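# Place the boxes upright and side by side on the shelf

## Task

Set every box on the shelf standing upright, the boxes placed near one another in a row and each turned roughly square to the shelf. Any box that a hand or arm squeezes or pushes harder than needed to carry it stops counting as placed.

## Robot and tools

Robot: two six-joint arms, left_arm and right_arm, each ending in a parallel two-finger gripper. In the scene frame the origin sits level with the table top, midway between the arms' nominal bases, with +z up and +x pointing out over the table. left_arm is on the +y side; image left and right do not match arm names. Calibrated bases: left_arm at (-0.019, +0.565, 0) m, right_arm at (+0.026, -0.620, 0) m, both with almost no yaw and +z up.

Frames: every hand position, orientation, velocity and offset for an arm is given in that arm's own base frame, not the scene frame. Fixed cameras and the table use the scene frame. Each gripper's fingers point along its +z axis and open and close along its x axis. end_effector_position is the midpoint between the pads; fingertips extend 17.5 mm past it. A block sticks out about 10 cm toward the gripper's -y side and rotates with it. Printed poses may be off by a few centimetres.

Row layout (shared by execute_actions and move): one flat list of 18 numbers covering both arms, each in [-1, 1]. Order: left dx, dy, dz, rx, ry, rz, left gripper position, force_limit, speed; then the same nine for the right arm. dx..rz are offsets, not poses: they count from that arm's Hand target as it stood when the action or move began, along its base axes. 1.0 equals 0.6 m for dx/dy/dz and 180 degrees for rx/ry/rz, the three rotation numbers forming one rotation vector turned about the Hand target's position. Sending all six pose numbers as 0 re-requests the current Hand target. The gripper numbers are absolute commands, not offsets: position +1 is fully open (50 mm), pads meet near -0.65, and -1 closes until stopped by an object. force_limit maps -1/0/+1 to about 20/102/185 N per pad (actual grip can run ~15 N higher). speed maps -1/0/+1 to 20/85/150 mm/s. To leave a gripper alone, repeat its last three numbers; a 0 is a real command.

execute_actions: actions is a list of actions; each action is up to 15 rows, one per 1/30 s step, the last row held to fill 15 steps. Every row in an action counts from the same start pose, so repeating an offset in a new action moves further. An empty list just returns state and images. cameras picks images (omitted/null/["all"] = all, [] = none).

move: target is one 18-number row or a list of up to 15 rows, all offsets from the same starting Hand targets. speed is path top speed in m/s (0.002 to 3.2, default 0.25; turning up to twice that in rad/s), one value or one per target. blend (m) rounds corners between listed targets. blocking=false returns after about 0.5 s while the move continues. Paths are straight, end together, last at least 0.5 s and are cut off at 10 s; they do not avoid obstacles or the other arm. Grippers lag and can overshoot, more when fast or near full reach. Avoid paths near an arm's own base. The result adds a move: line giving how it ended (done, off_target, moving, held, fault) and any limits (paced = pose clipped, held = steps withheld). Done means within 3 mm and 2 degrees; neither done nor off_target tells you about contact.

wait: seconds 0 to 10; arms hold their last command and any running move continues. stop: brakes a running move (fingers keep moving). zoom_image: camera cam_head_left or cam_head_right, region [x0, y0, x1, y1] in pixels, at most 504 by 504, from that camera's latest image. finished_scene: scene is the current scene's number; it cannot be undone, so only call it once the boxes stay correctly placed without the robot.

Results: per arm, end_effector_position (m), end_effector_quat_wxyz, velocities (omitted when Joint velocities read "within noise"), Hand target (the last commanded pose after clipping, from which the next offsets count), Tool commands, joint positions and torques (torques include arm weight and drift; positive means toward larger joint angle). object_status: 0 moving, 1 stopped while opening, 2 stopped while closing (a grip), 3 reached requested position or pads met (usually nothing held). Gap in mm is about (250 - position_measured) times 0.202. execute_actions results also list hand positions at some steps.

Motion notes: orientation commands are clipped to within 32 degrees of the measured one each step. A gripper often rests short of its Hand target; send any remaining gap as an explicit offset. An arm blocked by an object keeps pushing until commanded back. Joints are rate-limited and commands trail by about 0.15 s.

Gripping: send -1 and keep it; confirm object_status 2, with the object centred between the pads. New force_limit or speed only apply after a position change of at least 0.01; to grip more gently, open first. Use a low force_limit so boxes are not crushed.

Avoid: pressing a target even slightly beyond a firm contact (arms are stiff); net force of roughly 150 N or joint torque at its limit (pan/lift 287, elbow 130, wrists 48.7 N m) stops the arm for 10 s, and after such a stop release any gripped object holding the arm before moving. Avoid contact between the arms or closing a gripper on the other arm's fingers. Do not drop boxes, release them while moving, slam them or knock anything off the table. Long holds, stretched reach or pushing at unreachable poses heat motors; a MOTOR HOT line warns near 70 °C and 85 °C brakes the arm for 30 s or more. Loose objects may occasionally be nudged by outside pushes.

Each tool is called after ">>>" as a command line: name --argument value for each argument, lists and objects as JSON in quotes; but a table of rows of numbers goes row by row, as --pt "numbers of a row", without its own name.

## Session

>>> execute_actions --actions '[]'

>>> zoom_image --camera "cam_head_left" --region '[250, 240, 504, 450]'

>>> zoom_image --camera "cam_head_right" --region '[240, 240, 494, 450]'

Scene clock: 0.00 s.
left_arm: end_effector_position=(+0.4854, -0.0520, +0.2920) position_measured=3 object_status=3 end_effector_quat_wxyz=(+0.052, +0.995, +0.082, -0.005) | right_arm: end_effector_position=(+0.3754, +0.5893, +0.2730) position_measured=3 object_status=3 end_effector_quat_wxyz=(-0.095, +0.863, -0.484, +0.107)
Joint positions: left_arm=[2.721 -1.895 2.273 -1.991 -1.667 0.984] | right_arm=[3.954 -1.544 2.086 -2.354 -1.731 -2.898]
Joint velocities: within noise
Joint torques (N m): no reading
Hand target: left_arm +0.4854, -0.0520, +0.2920; +0.052, +0.995, +0.082, -0.005 | right_arm +0.3754, +0.5893, +0.2730; -0.095, +0.863, -0.484, +0.107
Tool commands: left_gripper/position=+1.0 left_gripper/force_limit=+1.0 left_gripper/speed=+1.0 right_gripper/position=+1.0 right_gripper/force_limit=+1.0 right_gripper/speed=+1.0

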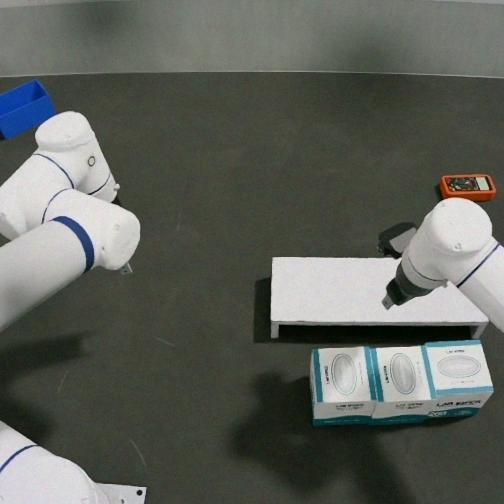

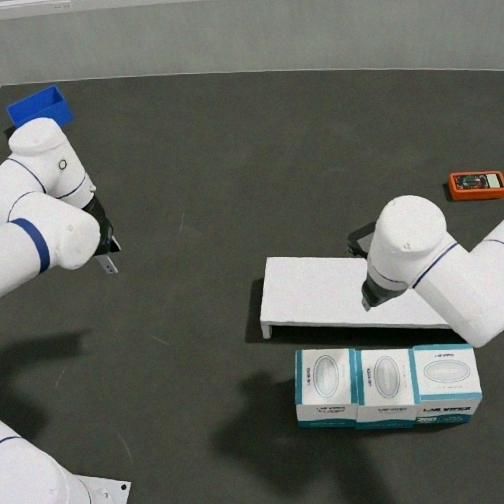

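Scaled by 1.984 from the camera's 504x504 image, which has a finer 720x720 frame.

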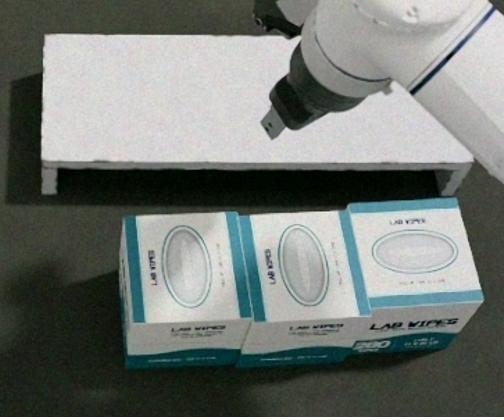

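Scaled by 1.984 from the camera's 504x504 image, which has a finer 720x720 frame.

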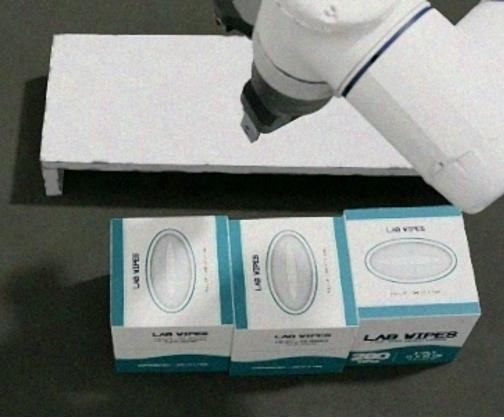

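>>> move --pt "-0.109 -0.33 0.063 0 0 -0.5 1 1 1 -0.05 -0.25 0.05 0.063 -0.015 0.178 1 1 1" --pt "-0.234 -0.513 -0.07 -0.0346 0.3544 0.9052 1 1 1 -0.103 -0.5 -0.06 0.1255 -0.0303 0.3553 1 1 1" --speed 0.35 --blend 0.03

Scene clock: 35.17 s.
left_arm: end_effector_position=(+0.3450, -0.3598, +0.2500) position_measured=3 object_status=3 end_effector_quat_wxyz=(+0.012, -0.037, +0.948, -0.317) | right_arm: end_effector_position=(+0.3136, +0.2893, +0.2370) position_measured=3 object_status=3 end_effector_quat_wxyz=(-0.318, +0.947, +0.037, -0.012)
Joint positions: left_arm=[2.136 -1.893 2.594 -2.859 -1.856 3.541] | right_arm=[2.963 -2.161 2.559 -1.779 -0.949 -5.032]
Joint velocities: within noise
Joint torques (N m): left_arm=[19.68 1.35 -26.65 -8.58 -1.75 2.27] | right_arm=[-10.72 -1.41 -49.85 -0.77 4.15 -3.18]
Hand target: left_arm +0.3450, -0.3598, +0.2500; +0.012, -0.037, +0.948, -0.317 | right_arm +0.3136, +0.2893, +0.2370; -0.318, +0.947, +0.038, -0.012
Off the commanded pose: left_arm 0.000 m, 0 deg | right_arm 0.000 m, 0 deg.
move: done

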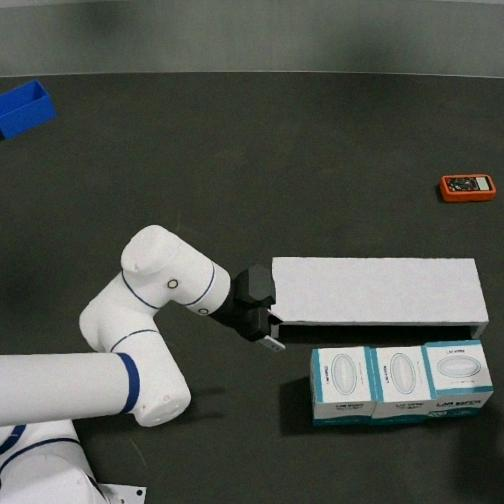

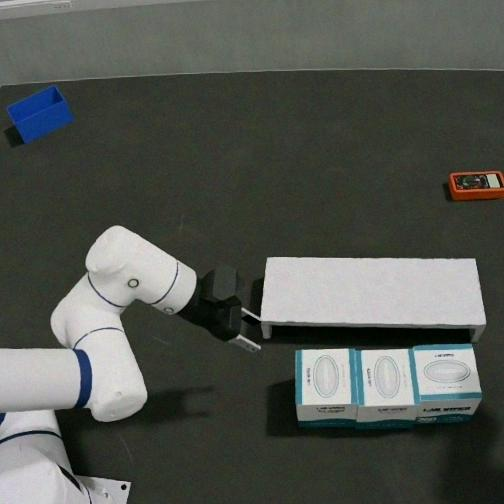

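>>> move --target '[-0.0587,-0.0793,-0.2867,0,0,0,1,1,1,-0.0097,0.094,-0.265,0,0,0,1,1,1]' --speed 0.15

>>> zoom_image --camera "cam_head_left" --region '[270, 330, 390, 430]'

>>> zoom_image --camera "cam_head_right" --region '[404, 330, 504, 430]'

Scene clock: 40.73 s.
left_arm: end_effector_position=(+0.3097, -0.4074, +0.0780) position_measured=3 object_status=3 end_effector_quat_wxyz=(+0.012, -0.037, +0.948, -0.317) | right_arm: end_effector_position=(+0.3077, +0.3457, +0.0780) position_measured=3 object_status=3 end_effector_quat_wxyz=(-0.318, +0.947, +0.038, -0.012)
Joint positions: left_arm=[1.978 -1.354 2.733 -3.569 -1.766 3.407] | right_arm=[3.142 -1.706 2.752 -2.557 -0.926 -4.811]
Joint velocities: within noise
Joint torques (N m): left_arm=[-9.85 -17.07 -3.95 -8.99 3.17 -1.62] | right_arm=[10.13 -1.18 -18.15 -5.48 -1.46 4.77]
Hand target: left_arm +0.3097, -0.4074, +0.0779; +0.012, -0.037, +0.948, -0.317 | right_arm +0.3077, +0.3457, +0.0780; -0.318, +0.947, +0.038, -0.012
Off the commanded pose: left_arm 0.000 m, 0 deg | right_arm 0.000 m, 0 deg.
move: done

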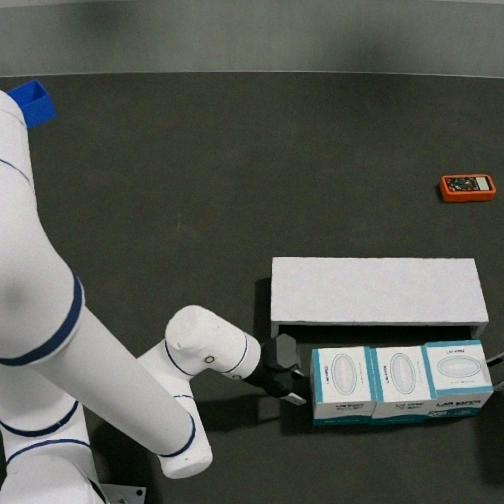

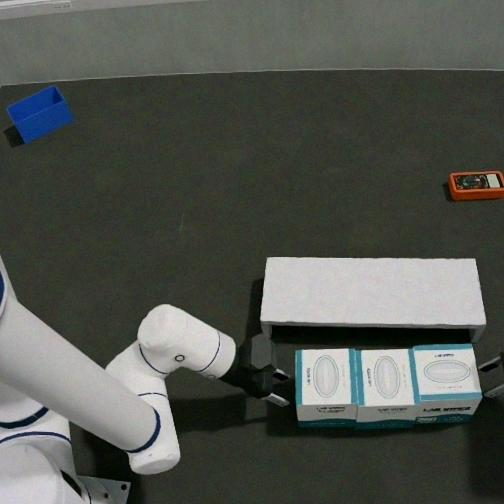

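Scaled by 4.200 from the camera's 504x504 image, which has a finer 720x720 frame.

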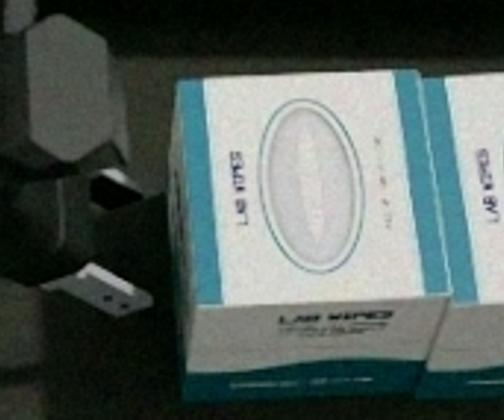

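Scaled by 5.040 from the camera's 504x504 image, which has a finer 720x720 frame.

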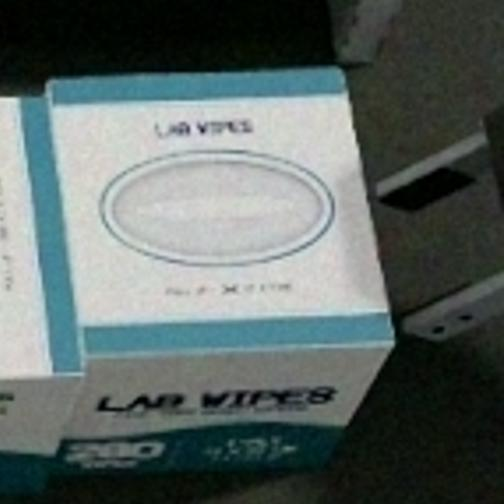

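>>> move --target '[0.0015,-0.02,0,0,0,0,1,1,1,-0.0017,0.025,0,0,0,0,1,1,1]' --speed 0.03

>>> zoom_image --camera "cam_head_left" --region '[284, 340, 344, 430]'

>>> zoom_image --camera "cam_head_right" --region '[404, 330, 504, 430]'

>>> move --target '[0,0,0,0,0,0,1,1,1,-0.0004,0.005,0,0,0,0,1,1,1]' --speed 0.02

>>> zoom_image --camera "cam_head_right" --region '[404, 330, 504, 430]'

Scene clock: 48.17 s.
left_arm: end_effector_position=(+0.3106, -0.4194, +0.0779) position_measured=3 object_status=3 end_effector_quat_wxyz=(+0.012, -0.037, +0.948, -0.317) | right_arm: end_effector_position=(+0.3067, +0.3607, +0.0780) position_measured=3 object_status=3 end_effector_quat_wxyz=(-0.318, +0.947, +0.038, -0.012)
Joint positions: left_arm=[1.967 -1.345 2.716 -3.563 -1.76 3.398] | right_arm=[3.188 -1.676 2.744 -2.615 -0.924 -4.753]
Joint velocities: within noise
Joint torques (N m): left_arm=[-10.67 -16.63 -18.64 -2.15 3.25 -1.88] | right_arm=[9.19 0.56 -30.35 -5.85 2.89 4.42]
Hand target: left_arm +0.3106, -0.4194, +0.0779; +0.012, -0.037, +0.948, -0.317 | right_arm +0.3067, +0.3607, +0.0780; -0.318, +0.947, +0.038, -0.012
Off the commanded pose: left_arm 0.000 m, 0 deg | right_arm 0.000 m, 0 deg.
move: done

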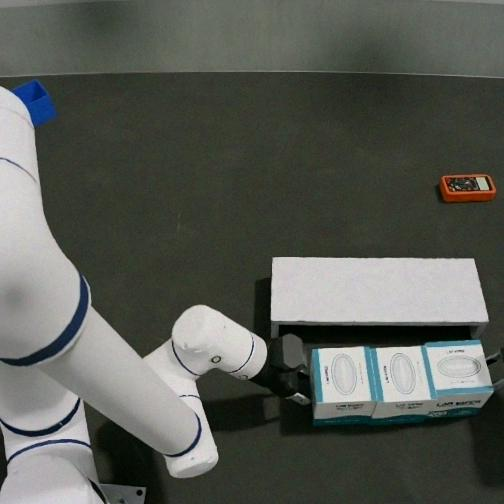

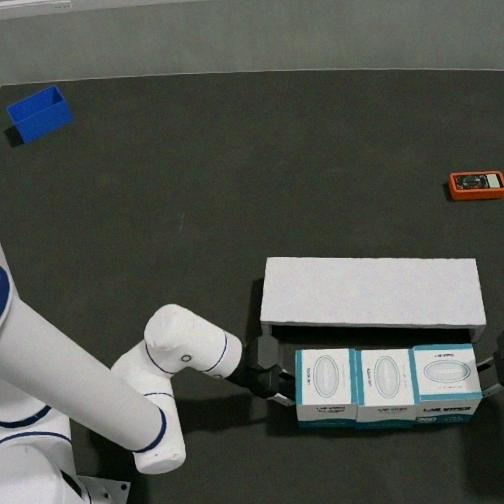

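Scaled by 5.600 from the camera's 504x504 image, which has a finer 720x720 frame.

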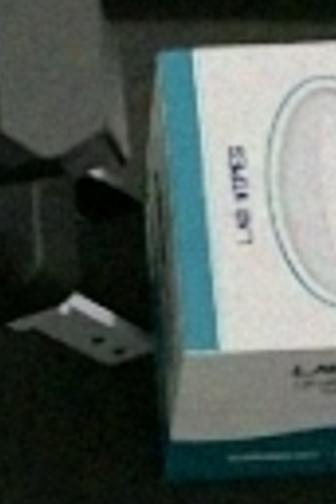

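Scaled by 5.040 from the camera's 504x504 image, which has a finer 720x720 frame.

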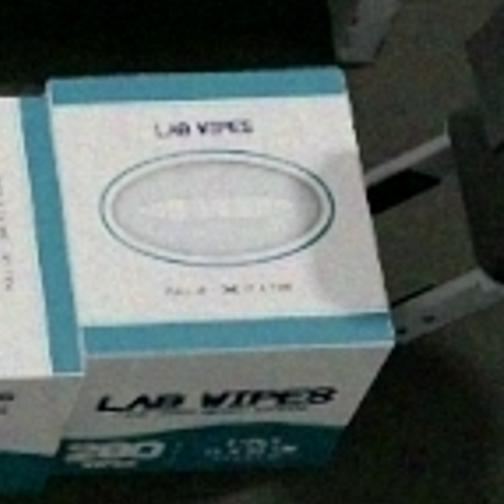

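Scene clock: 48.93 s.
left_arm: end_effector_position=(+0.3106, -0.4194, +0.0779) position_measured=3 object_status=3 end_effector_quat_wxyz=(+0.012, -0.037, +0.948, -0.317) | right_arm: end_effector_position=(+0.3065, +0.3636, +0.0780) position_measured=3 object_status=3 end_effector_quat_wxyz=(-0.318, +0.947, +0.038, -0.012)
Joint positions: left_arm=[1.967 -1.345 2.716 -3.563 -1.76 3.398] | right_arm=[3.197 -1.669 2.742 -2.626 -0.924 -4.742]
Joint velocities: within noise
Joint torques (N m): left_arm=[-8.54 -18.86 -17.45 -2.12 3.21 -2.01] | right_arm=[11.51 -6.53 -30.44 -5.88 4.17 4.5]
Hand target: left_arm +0.3106, -0.4194, +0.0779; +0.012, -0.037, +0.948, -0.317 | right_arm +0.3065, +0.3637, +0.0780; -0.318, +0.947, +0.038, -0.012
Off the commanded pose: left_arm 0.000 m, 0 deg | right_arm 0.000 m, 0 deg.
move: done

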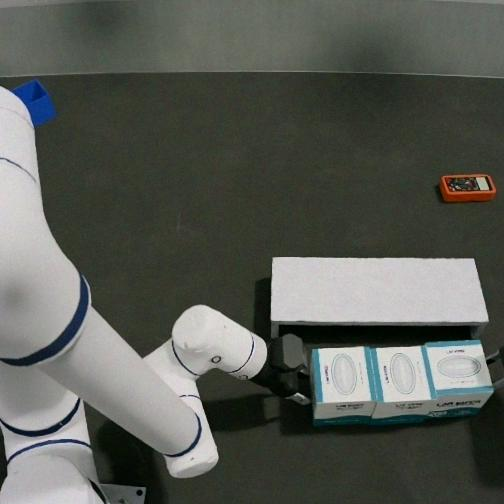

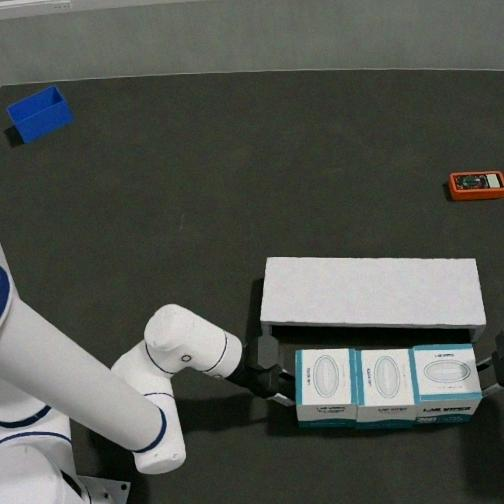

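Scaled by 5.040 from the camera's 504x504 image, which has a finer 720x720 frame.

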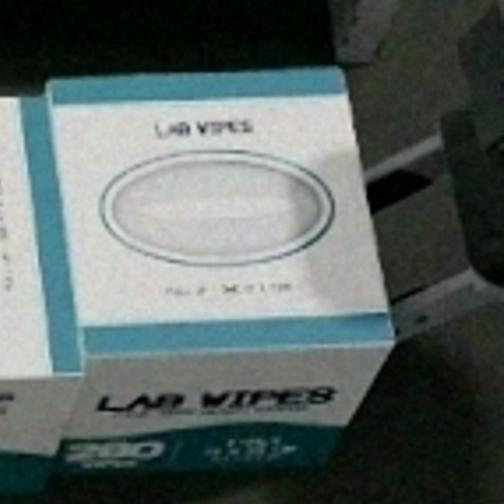

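Continue right with 3 mm steps.

>>> move --target '[0,0,0,0,0,0,1,1,1,-0.0004,0.005,0,0,0,0,1,1,1]' --speed 0.02 --cameras '["cam_head_right"]'

>>> zoom_image --camera "cam_head_right" --region '[404, 330, 504, 430]'

>>> move --target '[0,0,0,0,0,0,1,1,1,-0.0004,0.005,0,0,0,0,1,1,1]' --speed 0.02 --cameras '["cam_head_right"]'

>>> zoom_image --camera "cam_head_right" --region '[404, 330, 504, 430]'

>>> move --target '[0,0,0,0,0,0,1,1,1,-0.0004,0.005,0,0,0,0,1,1,1]' --speed 0.02 --cameras '["cam_head_right"]'

>>> zoom_image --camera "cam_head_right" --region '[404, 330, 504, 430]'

Scene clock: 53.97 s.
left_arm: end_effector_position=(+0.3106, -0.4194, +0.0779) position_measured=3 object_status=3 end_effector_quat_wxyz=(+0.012, -0.037, +0.948, -0.317) | right_arm: end_effector_position=(+0.3062, +0.3666, +0.0780) position_measured=3 object_status=3 end_effector_quat_wxyz=(-0.318, +0.947, +0.038, -0.012)
Joint positions: left_arm=[1.967 -1.345 2.716 -3.563 -1.76 3.398] | right_arm=[3.206 -1.663 2.741 -2.637 -0.924 -4.731]
Joint velocities: within noise
Joint torques (N m): left_arm=[-5.95 -19.38 -14.48 -3.6 2.77 -1.77] | right_arm=[10.54 -4.51 -30.58 -5.55 3.98 5]
Hand target: left_arm +0.3106, -0.4194, +0.0779; +0.012, -0.037, +0.948, -0.317 | right_arm +0.3062, +0.3667, +0.0780; -0.318, +0.947, +0.038, -0.012
Off the commanded pose: left_arm 0.000 m, 0 deg | right_arm 0.000 m, 0 deg.
move: done
Images, in order (width x height): cam_head_right 504x504.

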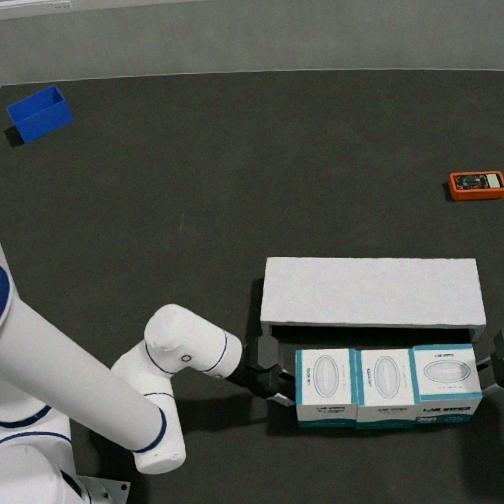

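Scaled by 5.040 from the camera's 504x504 image, which has a finer 720x720 frame.

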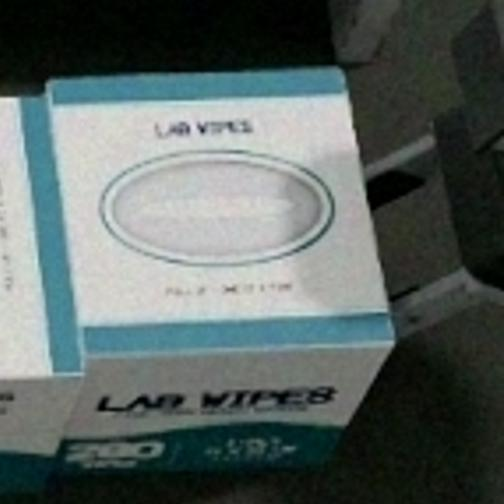

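Scene clock: 54.70 s.
left_arm: end_effector_position=(+0.3106, -0.4194, +0.0779) position_measured=3 object_status=3 end_effector_quat_wxyz=(+0.012, -0.037, +0.948, -0.317) | right_arm: end_effector_position=(+0.3060, +0.3696, +0.0780) position_measured=3 object_status=3 end_effector_quat_wxyz=(-0.318, +0.947, +0.038, -0.012) end_effector_velocity=(+0.001, +0.001, +0.000) end_effector_angular_velocity=(-0.001, -0.001, +0.000)
Joint positions: left_arm=[1.967 -1.345 2.716 -3.563 -1.76 3.398] | right_arm=[3.215 -1.657 2.739 -2.648 -0.924 -4.719]
Joint velocities: left_arm=[within noise] | right_arm=[0.002 0.003 -0.001 -0.005 -0.001 0.003]
Joint torques (N m): left_arm=[-7.97 -18.88 -13.64 -4.66 3.09 -1.89] | right_arm=[10.75 -8.7 -30.06 -4.95 4.25 5.02]
Hand target: left_arm +0.3106, -0.4194, +0.0779; +0.012, -0.037, +0.948, -0.317 | right_arm +0.3060, +0.3697, +0.0780; -0.318, +0.947, +0.038, -0.012
Off the commanded pose: left_arm 0.000 m, 0 deg | right_arm 0.000 m, 0 deg.
move: done
Images, in order (width x height): cam_head_right 504x504.

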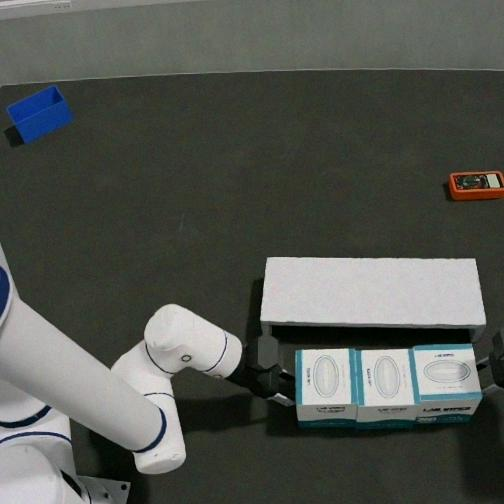

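Scaled by 5.040 from the camera's 504x504 image, which has a finer 720x720 frame.

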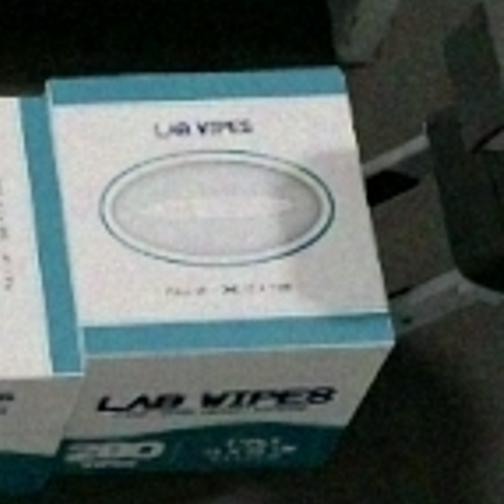

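Scene clock: 55.43 s.
left_arm: end_effector_position=(+0.3106, -0.4194, +0.0779) position_measured=3 object_status=3 end_effector_quat_wxyz=(+0.012, -0.037, +0.948, -0.317) | right_arm: end_effector_position=(+0.3058, +0.3726, +0.0780) position_measured=3 object_status=3 end_effector_quat_wxyz=(-0.318, +0.947, +0.038, -0.012)
Joint positions: left_arm=[1.967 -1.345 2.716 -3.563 -1.76 3.398] | right_arm=[3.224 -1.651 2.737 -2.659 -0.924 -4.708]
Joint velocities: within noise
Joint torques (N m): left_arm=[-7.87 -15.85 -11.36 -4.75 2.84 -1.42] | right_arm=[6.67 -5.94 -30.33 -4.73 4.04 4.57]
Hand target: left_arm +0.3106, -0.4194, +0.0779; +0.012, -0.037, +0.948, -0.317 | right_arm +0.3058, +0.3727, +0.0780; -0.318, +0.947, +0.038, -0.012
Off the commanded pose: left_arm 0.000 m, 0 deg | right_arm 0.000 m, 0 deg.
move: done
Images, in order (width x height): cam_head_right 504x504.

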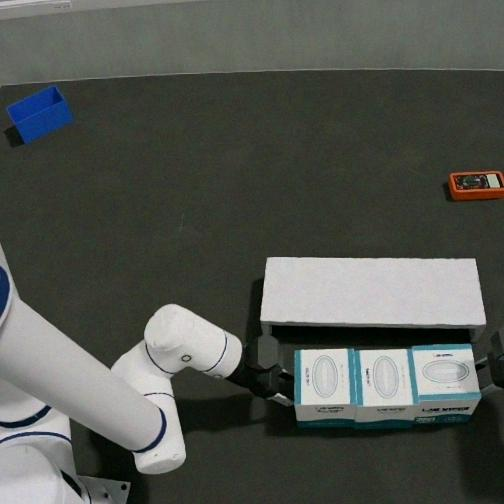

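Scaled by 5.040 from the camera's 504x504 image, which has a finer 720x720 frame.

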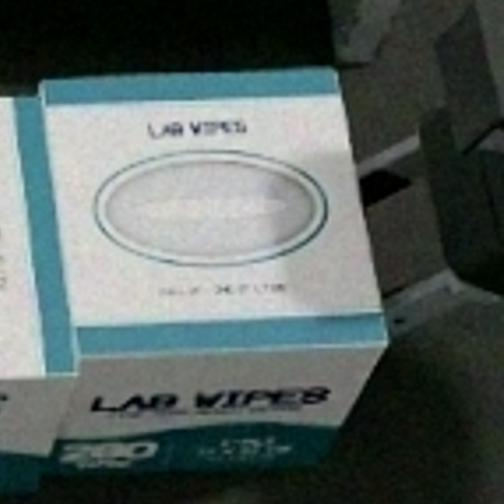

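>>> zoom_image --camera "cam_head_right" --region '[264, 340, 344, 430]'

>>> move --target '[0.0002,-0.003,0,0,0,0,1,1,1,0,0,0,0,0,0,1,1,1]' --speed 0.02

>>> zoom_image --camera "cam_head_right" --region '[264, 340, 344, 430]'

>>> move --target '[0.0002,-0.003,0,0,0,0,1,1,1,0,0,0,0,0,0,1,1,1]' --speed 0.02

>>> zoom_image --camera "cam_head_right" --region '[264, 340, 344, 430]'

>>> zoom_image --camera "cam_head_left" --region '[284, 340, 344, 430]'

Scaled by 5.600 from the camera's 504x504 image, which has a finer 720x720 frame.

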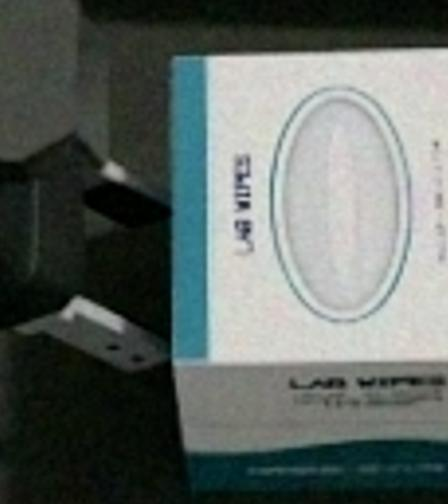

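Scene clock: 58.50 s.
left_arm: end_effector_position=(+0.3108, -0.4212, +0.0779) position_measured=3 object_status=3 end_effector_quat_wxyz=(+0.012, -0.037, +0.948, -0.317) | right_arm: end_effector_position=(+0.3058, +0.3727, +0.0780) position_measured=3 object_status=3 end_effector_quat_wxyz=(-0.318, +0.947, +0.037, -0.012)
Joint positions: left_arm=[1.965 -1.344 2.714 -3.562 -1.759 3.396] | right_arm=[3.224 -1.651 2.737 -2.659 -0.924 -4.708]
Joint velocities: within noise
Joint torques (N m): left_arm=[-9.05 -18.54 -17.76 -1.67 3.32 -1.37] | right_arm=[8.6 -6.09 -23.55 -5.23 -0.56 4.68]
Hand target: left_arm +0.3108, -0.4212, +0.0779; +0.012, -0.037, +0.948, -0.317 | right_arm +0.3058, +0.3727, +0.0780; -0.318, +0.947, +0.038, -0.012
Off the commanded pose: left_arm 0.000 m, 0 deg | right_arm 0.000 m, 0 deg.
move: done

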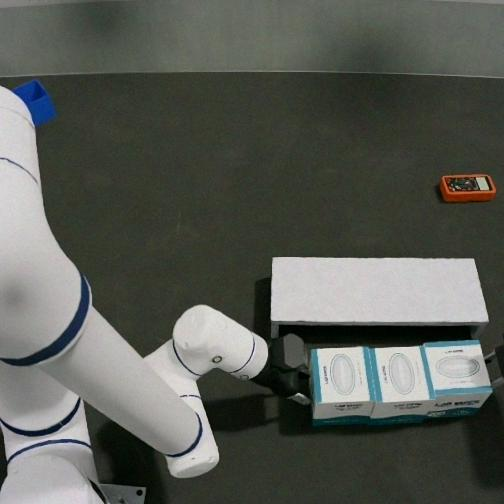

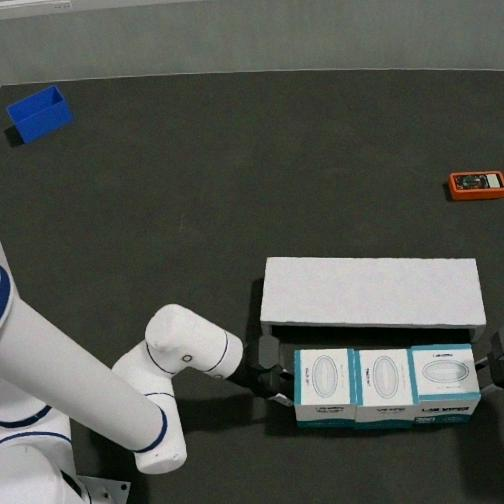

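Scaled by 5.600 from the camera's 504x504 image, which has a finer 720x720 frame.

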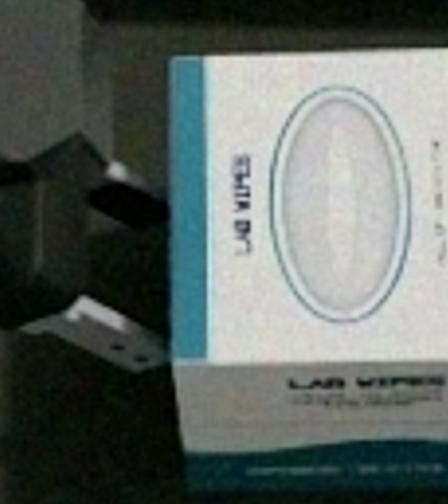

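Scene clock: 59.20 s.
left_arm: end_effector_position=(+0.3109, -0.4230, +0.0779) position_measured=3 object_status=3 end_effector_quat_wxyz=(+0.012, -0.037, +0.948, -0.317) | right_arm: end_effector_position=(+0.3058, +0.3727, +0.0780) position_measured=3 object_status=3 end_effector_quat_wxyz=(-0.318, +0.947, +0.038, -0.012)
Joint positions: left_arm=[1.963 -1.343 2.711 -3.561 -1.758 3.395] | right_arm=[3.224 -1.651 2.737 -2.66 -0.924 -4.708]
Joint velocities: within noise
Joint torques (N m): left_arm=[-9.04 -13.93 -19.38 -2.16 2.73 -2.11] | right_arm=[8.92 -7.24 -21.84 -5.25 -0.86 4.7]
Hand target: left_arm +0.3109, -0.4230, +0.0779; +0.012, -0.037, +0.948, -0.317 | right_arm +0.3058, +0.3727, +0.0780; -0.318, +0.947, +0.038, -0.012
Off the commanded pose: left_arm 0.000 m, 0 deg | right_arm 0.000 m, 0 deg.
move: done

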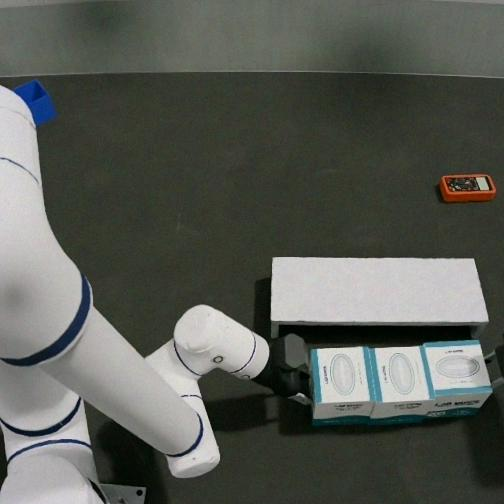

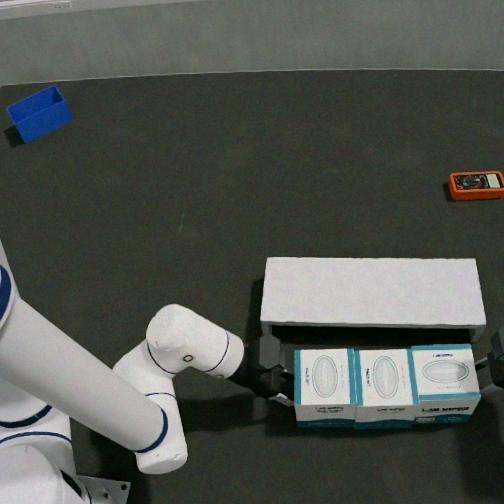

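Scaled by 5.600 from the camera's 504x504 image, which has a finer 720x720 frame.

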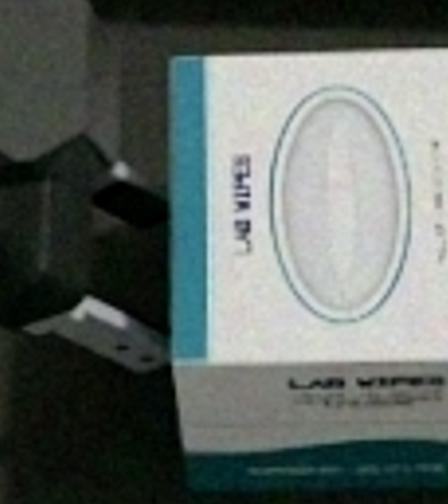

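Scaled by 5.600 from the camera's 504x504 image, which has a finer 720x720 frame.

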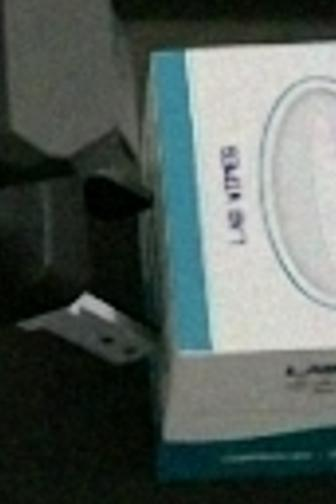

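>>> move --target '[0.0001,-0.0017,0,0,0,0,1,1,1,0,0,0,0,0,0,1,1,1]' --speed 0.02 --cameras '["cam_head_left"]'

>>> zoom_image --camera "cam_head_left" --region '[284, 340, 344, 430]'

>>> move --target '[0.0001,-0.0017,0,0,0,0,1,1,1,0,0,0,0,0,0,1,1,1]' --speed 0.02 --cameras '["cam_head_left"]'

>>> zoom_image --camera "cam_head_left" --region '[284, 340, 344, 430]'

>>> move --target '[0.0001,-0.0017,0,0,0,0,1,1,1,0,0,0,0,0,0,1,1,1]' --speed 0.02 --cameras '["cam_head_left"]'

>>> zoom_image --camera "cam_head_left" --region '[284, 340, 344, 430]'

Scene clock: 65.67 s.
left_arm: end_effector_position=(+0.3109, -0.4240, +0.0779) position_measured=3 object_status=3 end_effector_quat_wxyz=(+0.012, -0.037, +0.948, -0.317) | right_arm: end_effector_position=(+0.3058, +0.3727, +0.0780) position_measured=3 object_status=3 end_effector_quat_wxyz=(-0.318, +0.947, +0.038, -0.012)
Joint positions: left_arm=[1.962 -1.342 2.71 -3.56 -1.757 3.394] | right_arm=[3.224 -1.651 2.737 -2.66 -0.924 -4.708]
Joint velocities: within noise
Joint torques (N m): left_arm=[-11.2 -18.12 -19.31 -2.28 3.35 -1.67] | right_arm=[8.87 -5.72 -17.68 -4.7 -0.82 4.56]
Hand target: left_arm +0.3109, -0.4240, +0.0779; +0.012, -0.037, +0.948, -0.317 | right_arm +0.3058, +0.3727, +0.0780; -0.318, +0.947, +0.038, -0.012
Off the commanded pose: left_arm 0.000 m, 0 deg | right_arm 0.000 m, 0 deg.
move: done
Images, in order (width x height): cam_head_left 504x504.

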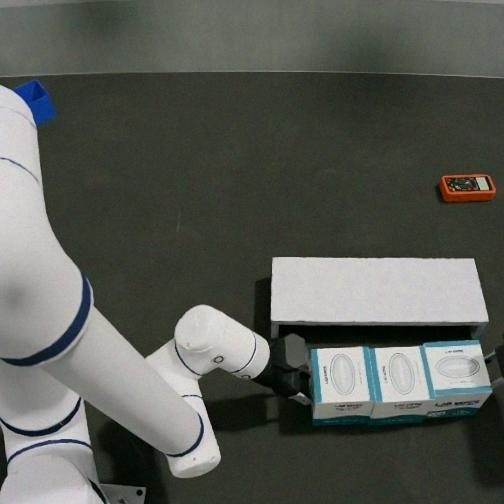

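Scaled by 5.600 from the camera's 504x504 image, which has a finer 720x720 frame.

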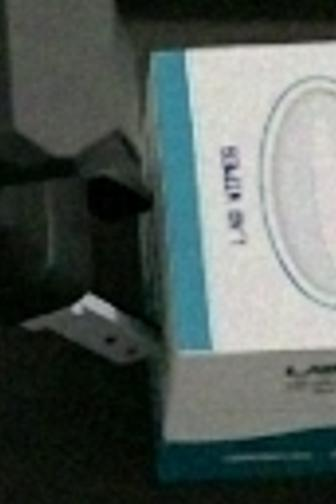

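Scene clock: 66.37 s.
left_arm: end_effector_position=(+0.3110, -0.4250, +0.0779) position_measured=3 object_status=3 end_effector_quat_wxyz=(+0.012, -0.037, +0.948, -0.317) | right_arm: end_effector_position=(+0.3058, +0.3727, +0.0780) position_measured=3 object_status=3 end_effector_quat_wxyz=(-0.318, +0.947, +0.038, -0.012)
Joint positions: left_arm=[1.961 -1.342 2.708 -3.559 -1.757 3.394] | right_arm=[3.224 -1.651 2.737 -2.66 -0.924 -4.708]
Joint velocities: within noise
Joint torques (N m): left_arm=[-11.61 -16.75 -20.84 -2.13 3.61 -1.64] | right_arm=[8.59 -6.68 -18.33 -4.84 -0.75 4.49]
Hand target: left_arm +0.3110, -0.4251, +0.0779; +0.012, -0.037, +0.948, -0.317 | right_arm +0.3058, +0.3727, +0.0780; -0.318, +0.947, +0.038, -0.012
Off the commanded pose: left_arm 0.000 m, 0 deg | right_arm 0.000 m, 0 deg.
move: done
Images, in order (width x height): cam_head_left 504x504.

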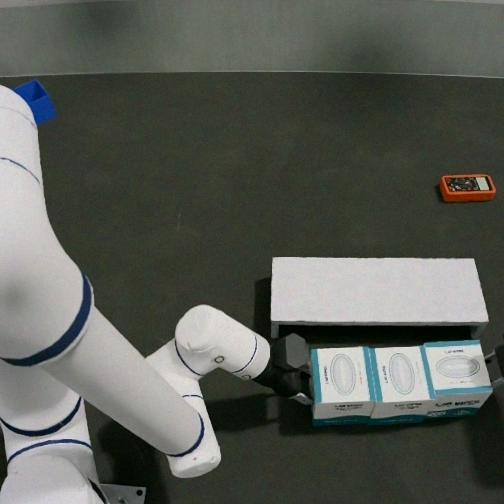

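Scaled by 5.600 from the camera's 504x504 image, which has a finer 720x720 frame.

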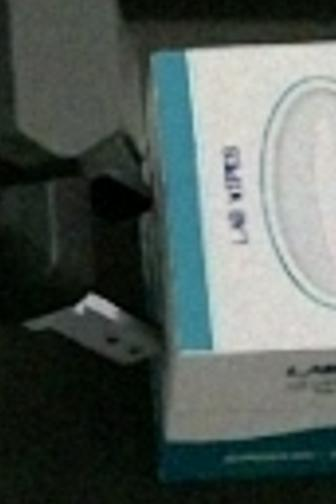

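Scene clock: 67.07 s.
left_arm: end_effector_position=(+0.3111, -0.4260, +0.0779) position_measured=3 object_status=3 end_effector_quat_wxyz=(+0.012, -0.037, +0.948, -0.317) | right_arm: end_effector_position=(+0.3058, +0.3727, +0.0780) position_measured=3 object_status=3 end_effector_quat_wxyz=(-0.318, +0.947, +0.038, -0.012)
Joint positions: left_arm=[1.96 -1.341 2.707 -3.559 -1.756 3.393] | right_arm=[3.224 -1.651 2.737 -2.66 -0.924 -4.708]
Joint velocities: within noise
Joint torques (N m): left_arm=[-12.67 -18.06 -20.51 -2.4 3.02 -1.83] | right_arm=[9.37 -6.3 -19.02 -4.54 -0.75 4.4]
Hand target: left_arm +0.3111, -0.4261, +0.0779; +0.012, -0.037, +0.948, -0.317 | right_arm +0.3058, +0.3727, +0.0780; -0.318, +0.947, +0.038, -0.012
Off the commanded pose: left_arm 0.000 m, 0 deg | right_arm 0.000 m, 0 deg.
move: done
Images, in order (width x height): cam_head_left 504x504.

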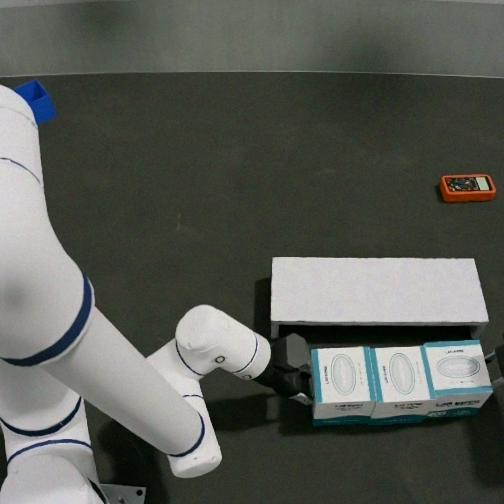

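Scaled by 5.600 from the camera's 504x504 image, which has a finer 720x720 frame.

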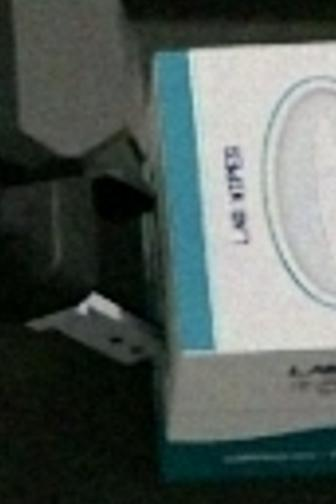

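>>> move --target '[0.0001,-0.0017,0,0,0,0,1,1,1,0,0,0,0,0,0,1,1,1]' --speed 0.02 --cameras '[]'

>>> move --target '[0.0001,-0.0013,0,0,0,0,1,1,1,0,0,0,0,0,0,1,1,1]' --speed 0.02 --cameras '["cam_head_left"]'

>>> zoom_image --camera "cam_head_left" --region '[284, 330, 404, 430]'

>>> zoom_image --camera "cam_head_left" --region '[400, 330, 504, 430]'

Scene clock: 70.73 s.
left_arm: end_effector_position=(+0.3111, -0.4271, +0.0779) position_measured=3 object_status=3 end_effector_quat_wxyz=(+0.012, -0.037, +0.948, -0.317) | right_arm: end_effector_position=(+0.3058, +0.3727, +0.0780) position_measured=3 object_status=3 end_effector_quat_wxyz=(-0.318, +0.947, +0.038, -0.012)
Joint positions: left_arm=[1.959 -1.34 2.706 -3.558 -1.756 3.392] | right_arm=[3.224 -1.651 2.737 -2.66 -0.924 -4.708]
Joint velocities: within noise
Joint torques (N m): left_arm=[-10.08 -17.76 -20.47 -1.99 2.85 -1.5] | right_arm=[6.56 -6.44 -19.96 -4.05 -0.79 4.45]
Hand target: left_arm +0.3111, -0.4271, +0.0779; +0.012, -0.037, +0.948, -0.317 | right_arm +0.3058, +0.3727, +0.0780; -0.318, +0.947, +0.038, -0.012
Off the commanded pose: left_arm 0.000 m, 0 deg | right_arm 0.000 m, 0 deg.
move: done
No camera images: "cameras" was empty.

Scene clock: 71.43 s.
left_arm: end_effector_position=(+0.3112, -0.4279, +0.0779) position_measured=3 object_status=3 end_effector_quat_wxyz=(+0.012, -0.037, +0.948, -0.317) | right_arm: end_effector_position=(+0.3058, +0.3727, +0.0780) position_measured=3 object_status=3 end_effector_quat_wxyz=(-0.318, +0.947, +0.038, -0.012)
Joint positions: left_arm=[1.959 -1.34 2.705 -3.558 -1.755 3.391] | right_arm=[3.224 -1.651 2.737 -2.66 -0.924 -4.708]
Joint velocities: within noise
Joint torques (N m): left_arm=[-9.84 -19 -21.88 -2.18 2.65 -1.79] | right_arm=[7.8 -6.4 -20.19 -4.11 -0.71 4.28]
Hand target: left_arm +0.3112, -0.4279, +0.0779; +0.012, -0.037, +0.948, -0.317 | right_arm +0.3058, +0.3727, +0.0780; -0.318, +0.947, +0.038, -0.012
Off the commanded pose: left_arm 0.000 m, 0 deg | right_arm 0.000 m, 0 deg.
move: done
Images, in order (width x height): cam_head_left 504x504.

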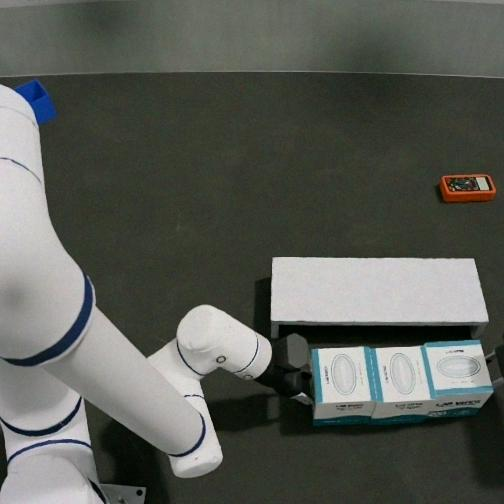

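Scaled by 4.200 from the camera's 504x504 image, which has a finer 720x720 frame.

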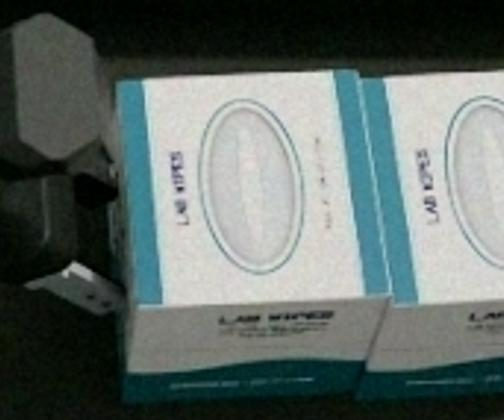

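Scaled by 4.846 from the camera's 504x504 image, which has a finer 720x720 frame.

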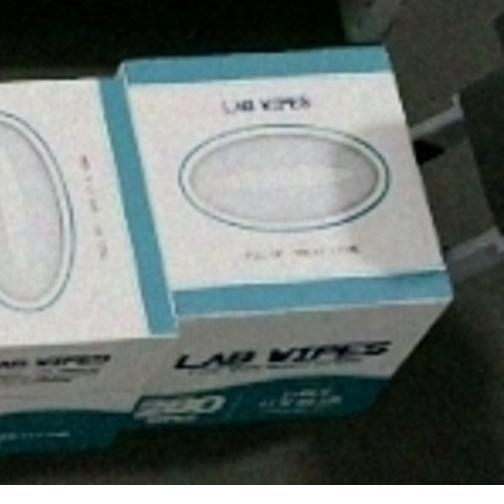

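>>> move --target '[0.0001,-0.0013,0,0,0,0,1,1,1,0,0,0,0,0,0,1,1,1]' --speed 0.02 --cameras '[]'

>>> move --target '[0.0001,-0.0013,0,0,0,0,1,1,1,0,0,0,0,0,0,1,1,1]' --speed 0.02 --cameras '["cam_head_left"]'

>>> zoom_image --camera "cam_head_left" --region '[284, 330, 404, 430]'

>>> zoom_image --camera "cam_head_left" --region '[400, 330, 504, 430]'

Scene clock: 75.97 s.
left_arm: end_effector_position=(+0.3112, -0.4286, +0.0779) position_measured=3 object_status=3 end_effector_quat_wxyz=(+0.012, -0.037, +0.948, -0.317) | right_arm: end_effector_position=(+0.3058, +0.3727, +0.0780) position_measured=3 object_status=3 end_effector_quat_wxyz=(-0.318, +0.947, +0.038, -0.012)
Joint positions: left_arm=[1.958 -1.339 2.703 -3.557 -1.755 3.391] | right_arm=[3.224 -1.651 2.737 -2.66 -0.924 -4.708]
Joint velocities: within noise
Joint torques (N m): left_arm=[-11.55 -19.15 -21.5 -2.48 2.44 -1.68] | right_arm=[6.73 -7.12 -21.89 -3.54 0.43 4.27]
Hand target: left_arm +0.3112, -0.4287, +0.0779; +0.012, -0.037, +0.948, -0.317 | right_arm +0.3058, +0.3727, +0.0780; -0.318, +0.947, +0.038, -0.012
Off the commanded pose: left_arm 0.000 m, 0 deg | right_arm 0.000 m, 0 deg.
move: done
No camera images: "cameras" was empty.

Scene clock: 76.67 s.
left_arm: end_effector_position=(+0.3113, -0.4294, +0.0779) position_measured=3 object_status=3 end_effector_quat_wxyz=(+0.012, -0.037, +0.948, -0.317) | right_arm: end_effector_position=(+0.3058, +0.3727, +0.0780) position_measured=3 object_status=3 end_effector_quat_wxyz=(-0.318, +0.947, +0.038, -0.012)
Joint positions: left_arm=[1.957 -1.339 2.702 -3.557 -1.754 3.39] | right_arm=[3.224 -1.651 2.737 -2.66 -0.924 -4.708]
Joint velocities: within noise
Joint torques (N m): left_arm=[-12.03 -17.93 -21.93 -2.71 3.11 -1.67] | right_arm=[5.01 -8.41 -21.96 -3.61 0.6 4.28]
Hand target: left_arm +0.3113, -0.4294, +0.0779; +0.012, -0.037, +0.948, -0.317 | right_arm +0.3058, +0.3727, +0.0780; -0.318, +0.947, +0.038, -0.012
Off the commanded pose: left_arm 0.000 m, 0 deg | right_arm 0.000 m, 0 deg.
move: done
Images, in order (width x height): cam_head_left 504x504.

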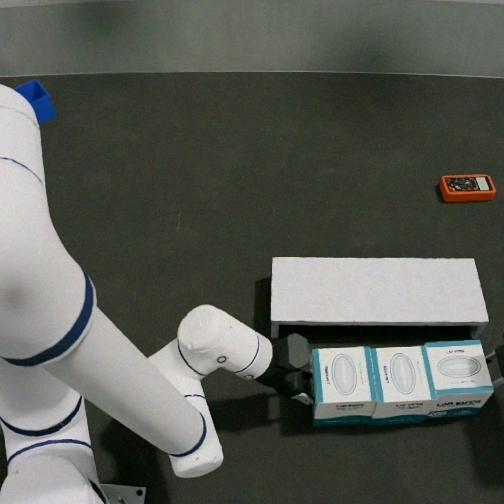

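Scaled by 4.200 from the camera's 504x504 image, which has a finer 720x720 frame.

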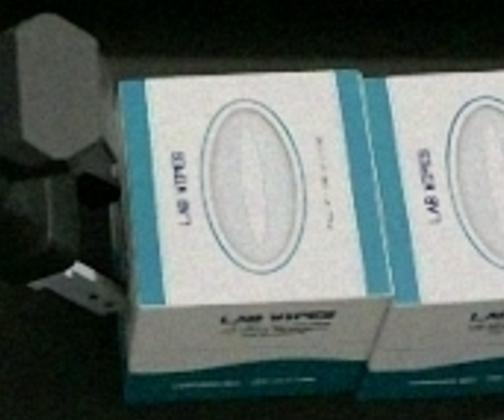

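Scaled by 4.846 from the camera's 504x504 image, which has a finer 720x720 frame.

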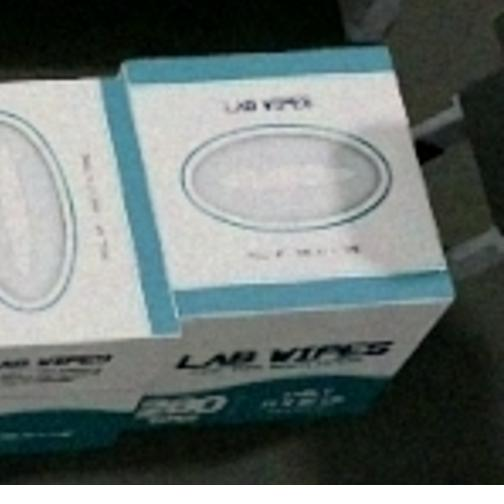

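>>> move --target '[0.0001,-0.0011,0,0,0,0,1,1,1,0,0,0,0,0,0,1,1,1]' --speed 0.02 --cameras '[]'

>>> move --target '[0,0,0.025,0,0,0,1,1,1,0,0,0.025,0,0,0,1,1,1]' --speed 0.03

>>> zoom_image --camera "cam_head_left" --region '[284, 310, 504, 440]'

Scene clock: 79.90 s.
left_arm: end_effector_position=(+0.3114, -0.4301, +0.0779) position_measured=3 object_status=3 end_effector_quat_wxyz=(+0.012, -0.037, +0.948, -0.317) | right_arm: end_effector_position=(+0.3058, +0.3727, +0.0780) position_measured=3 object_status=3 end_effector_quat_wxyz=(-0.318, +0.947, +0.038, -0.012)
Joint positions: left_arm=[1.957 -1.338 2.701 -3.557 -1.754 3.39] | right_arm=[3.224 -1.651 2.737 -2.66 -0.924 -4.708]
Joint velocities: within noise
Joint torques (N m): left_arm=[-13.55 -16.66 -21.87 -2.69 2.96 -1.99] | right_arm=[5.97 -8.22 -22.68 -3.08 1.89 4.33]
Hand target: left_arm +0.3114, -0.4301, +0.0779; +0.012, -0.037, +0.948, -0.317 | right_arm +0.3058, +0.3727, +0.0780; -0.318, +0.947, +0.038, -0.012
Off the commanded pose: left_arm 0.000 m, 0 deg | right_arm 0.000 m, 0 deg.
move: done
No camera images: "cameras" was empty.

Scene clock: 80.87 s.
left_arm: end_effector_position=(+0.3114, -0.4301, +0.0929) position_measured=3 object_status=3 end_effector_quat_wxyz=(+0.012, -0.037, +0.948, -0.317) | right_arm: end_effector_position=(+0.3057, +0.3727, +0.0929) position_measured=3 object_status=3 end_effector_quat_wxyz=(-0.318, +0.947, +0.038, -0.012)
Joint positions: left_arm=[1.957 -1.393 2.697 -3.497 -1.754 3.39] | right_arm=[3.225 -1.704 2.725 -2.594 -0.924 -4.708]
Joint velocities: within noise
Joint torques (N m): left_arm=[-4.62 -35.1 -24.49 -2.97 2.36 0.23] | right_arm=[-7.92 -25.73 -33.09 -2.06 2.71 -3.82]
Hand target: left_arm +0.3114, -0.4301, +0.0929; +0.012, -0.037, +0.948, -0.317 | right_arm +0.3058, +0.3727, +0.0930; -0.318, +0.947, +0.038, -0.012
Off the commanded pose: left_arm 0.000 m, 0 deg | right_arm 0.000 m, 0 deg.
move: done

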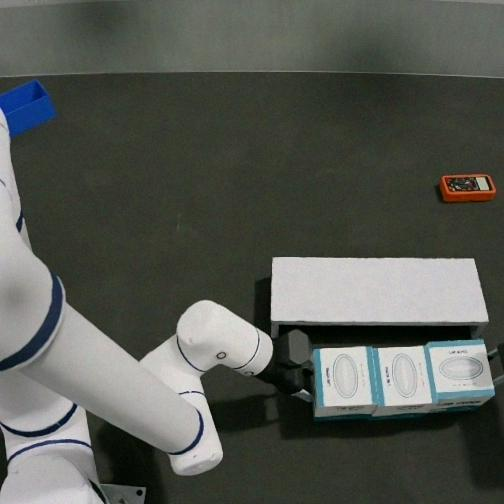

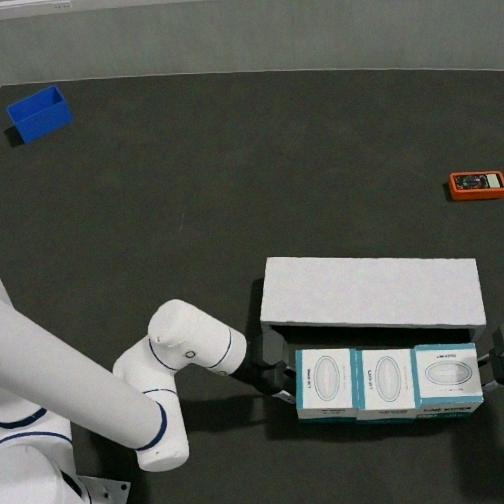

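Scaled by 2.291 from the camera's 504x504 image, which has a finer 720x720 frame.

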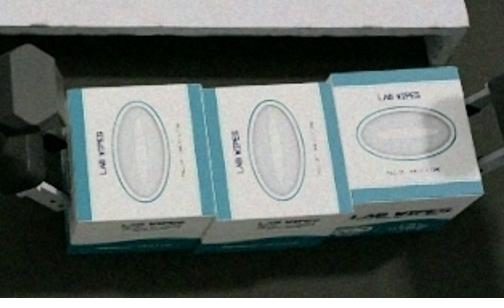

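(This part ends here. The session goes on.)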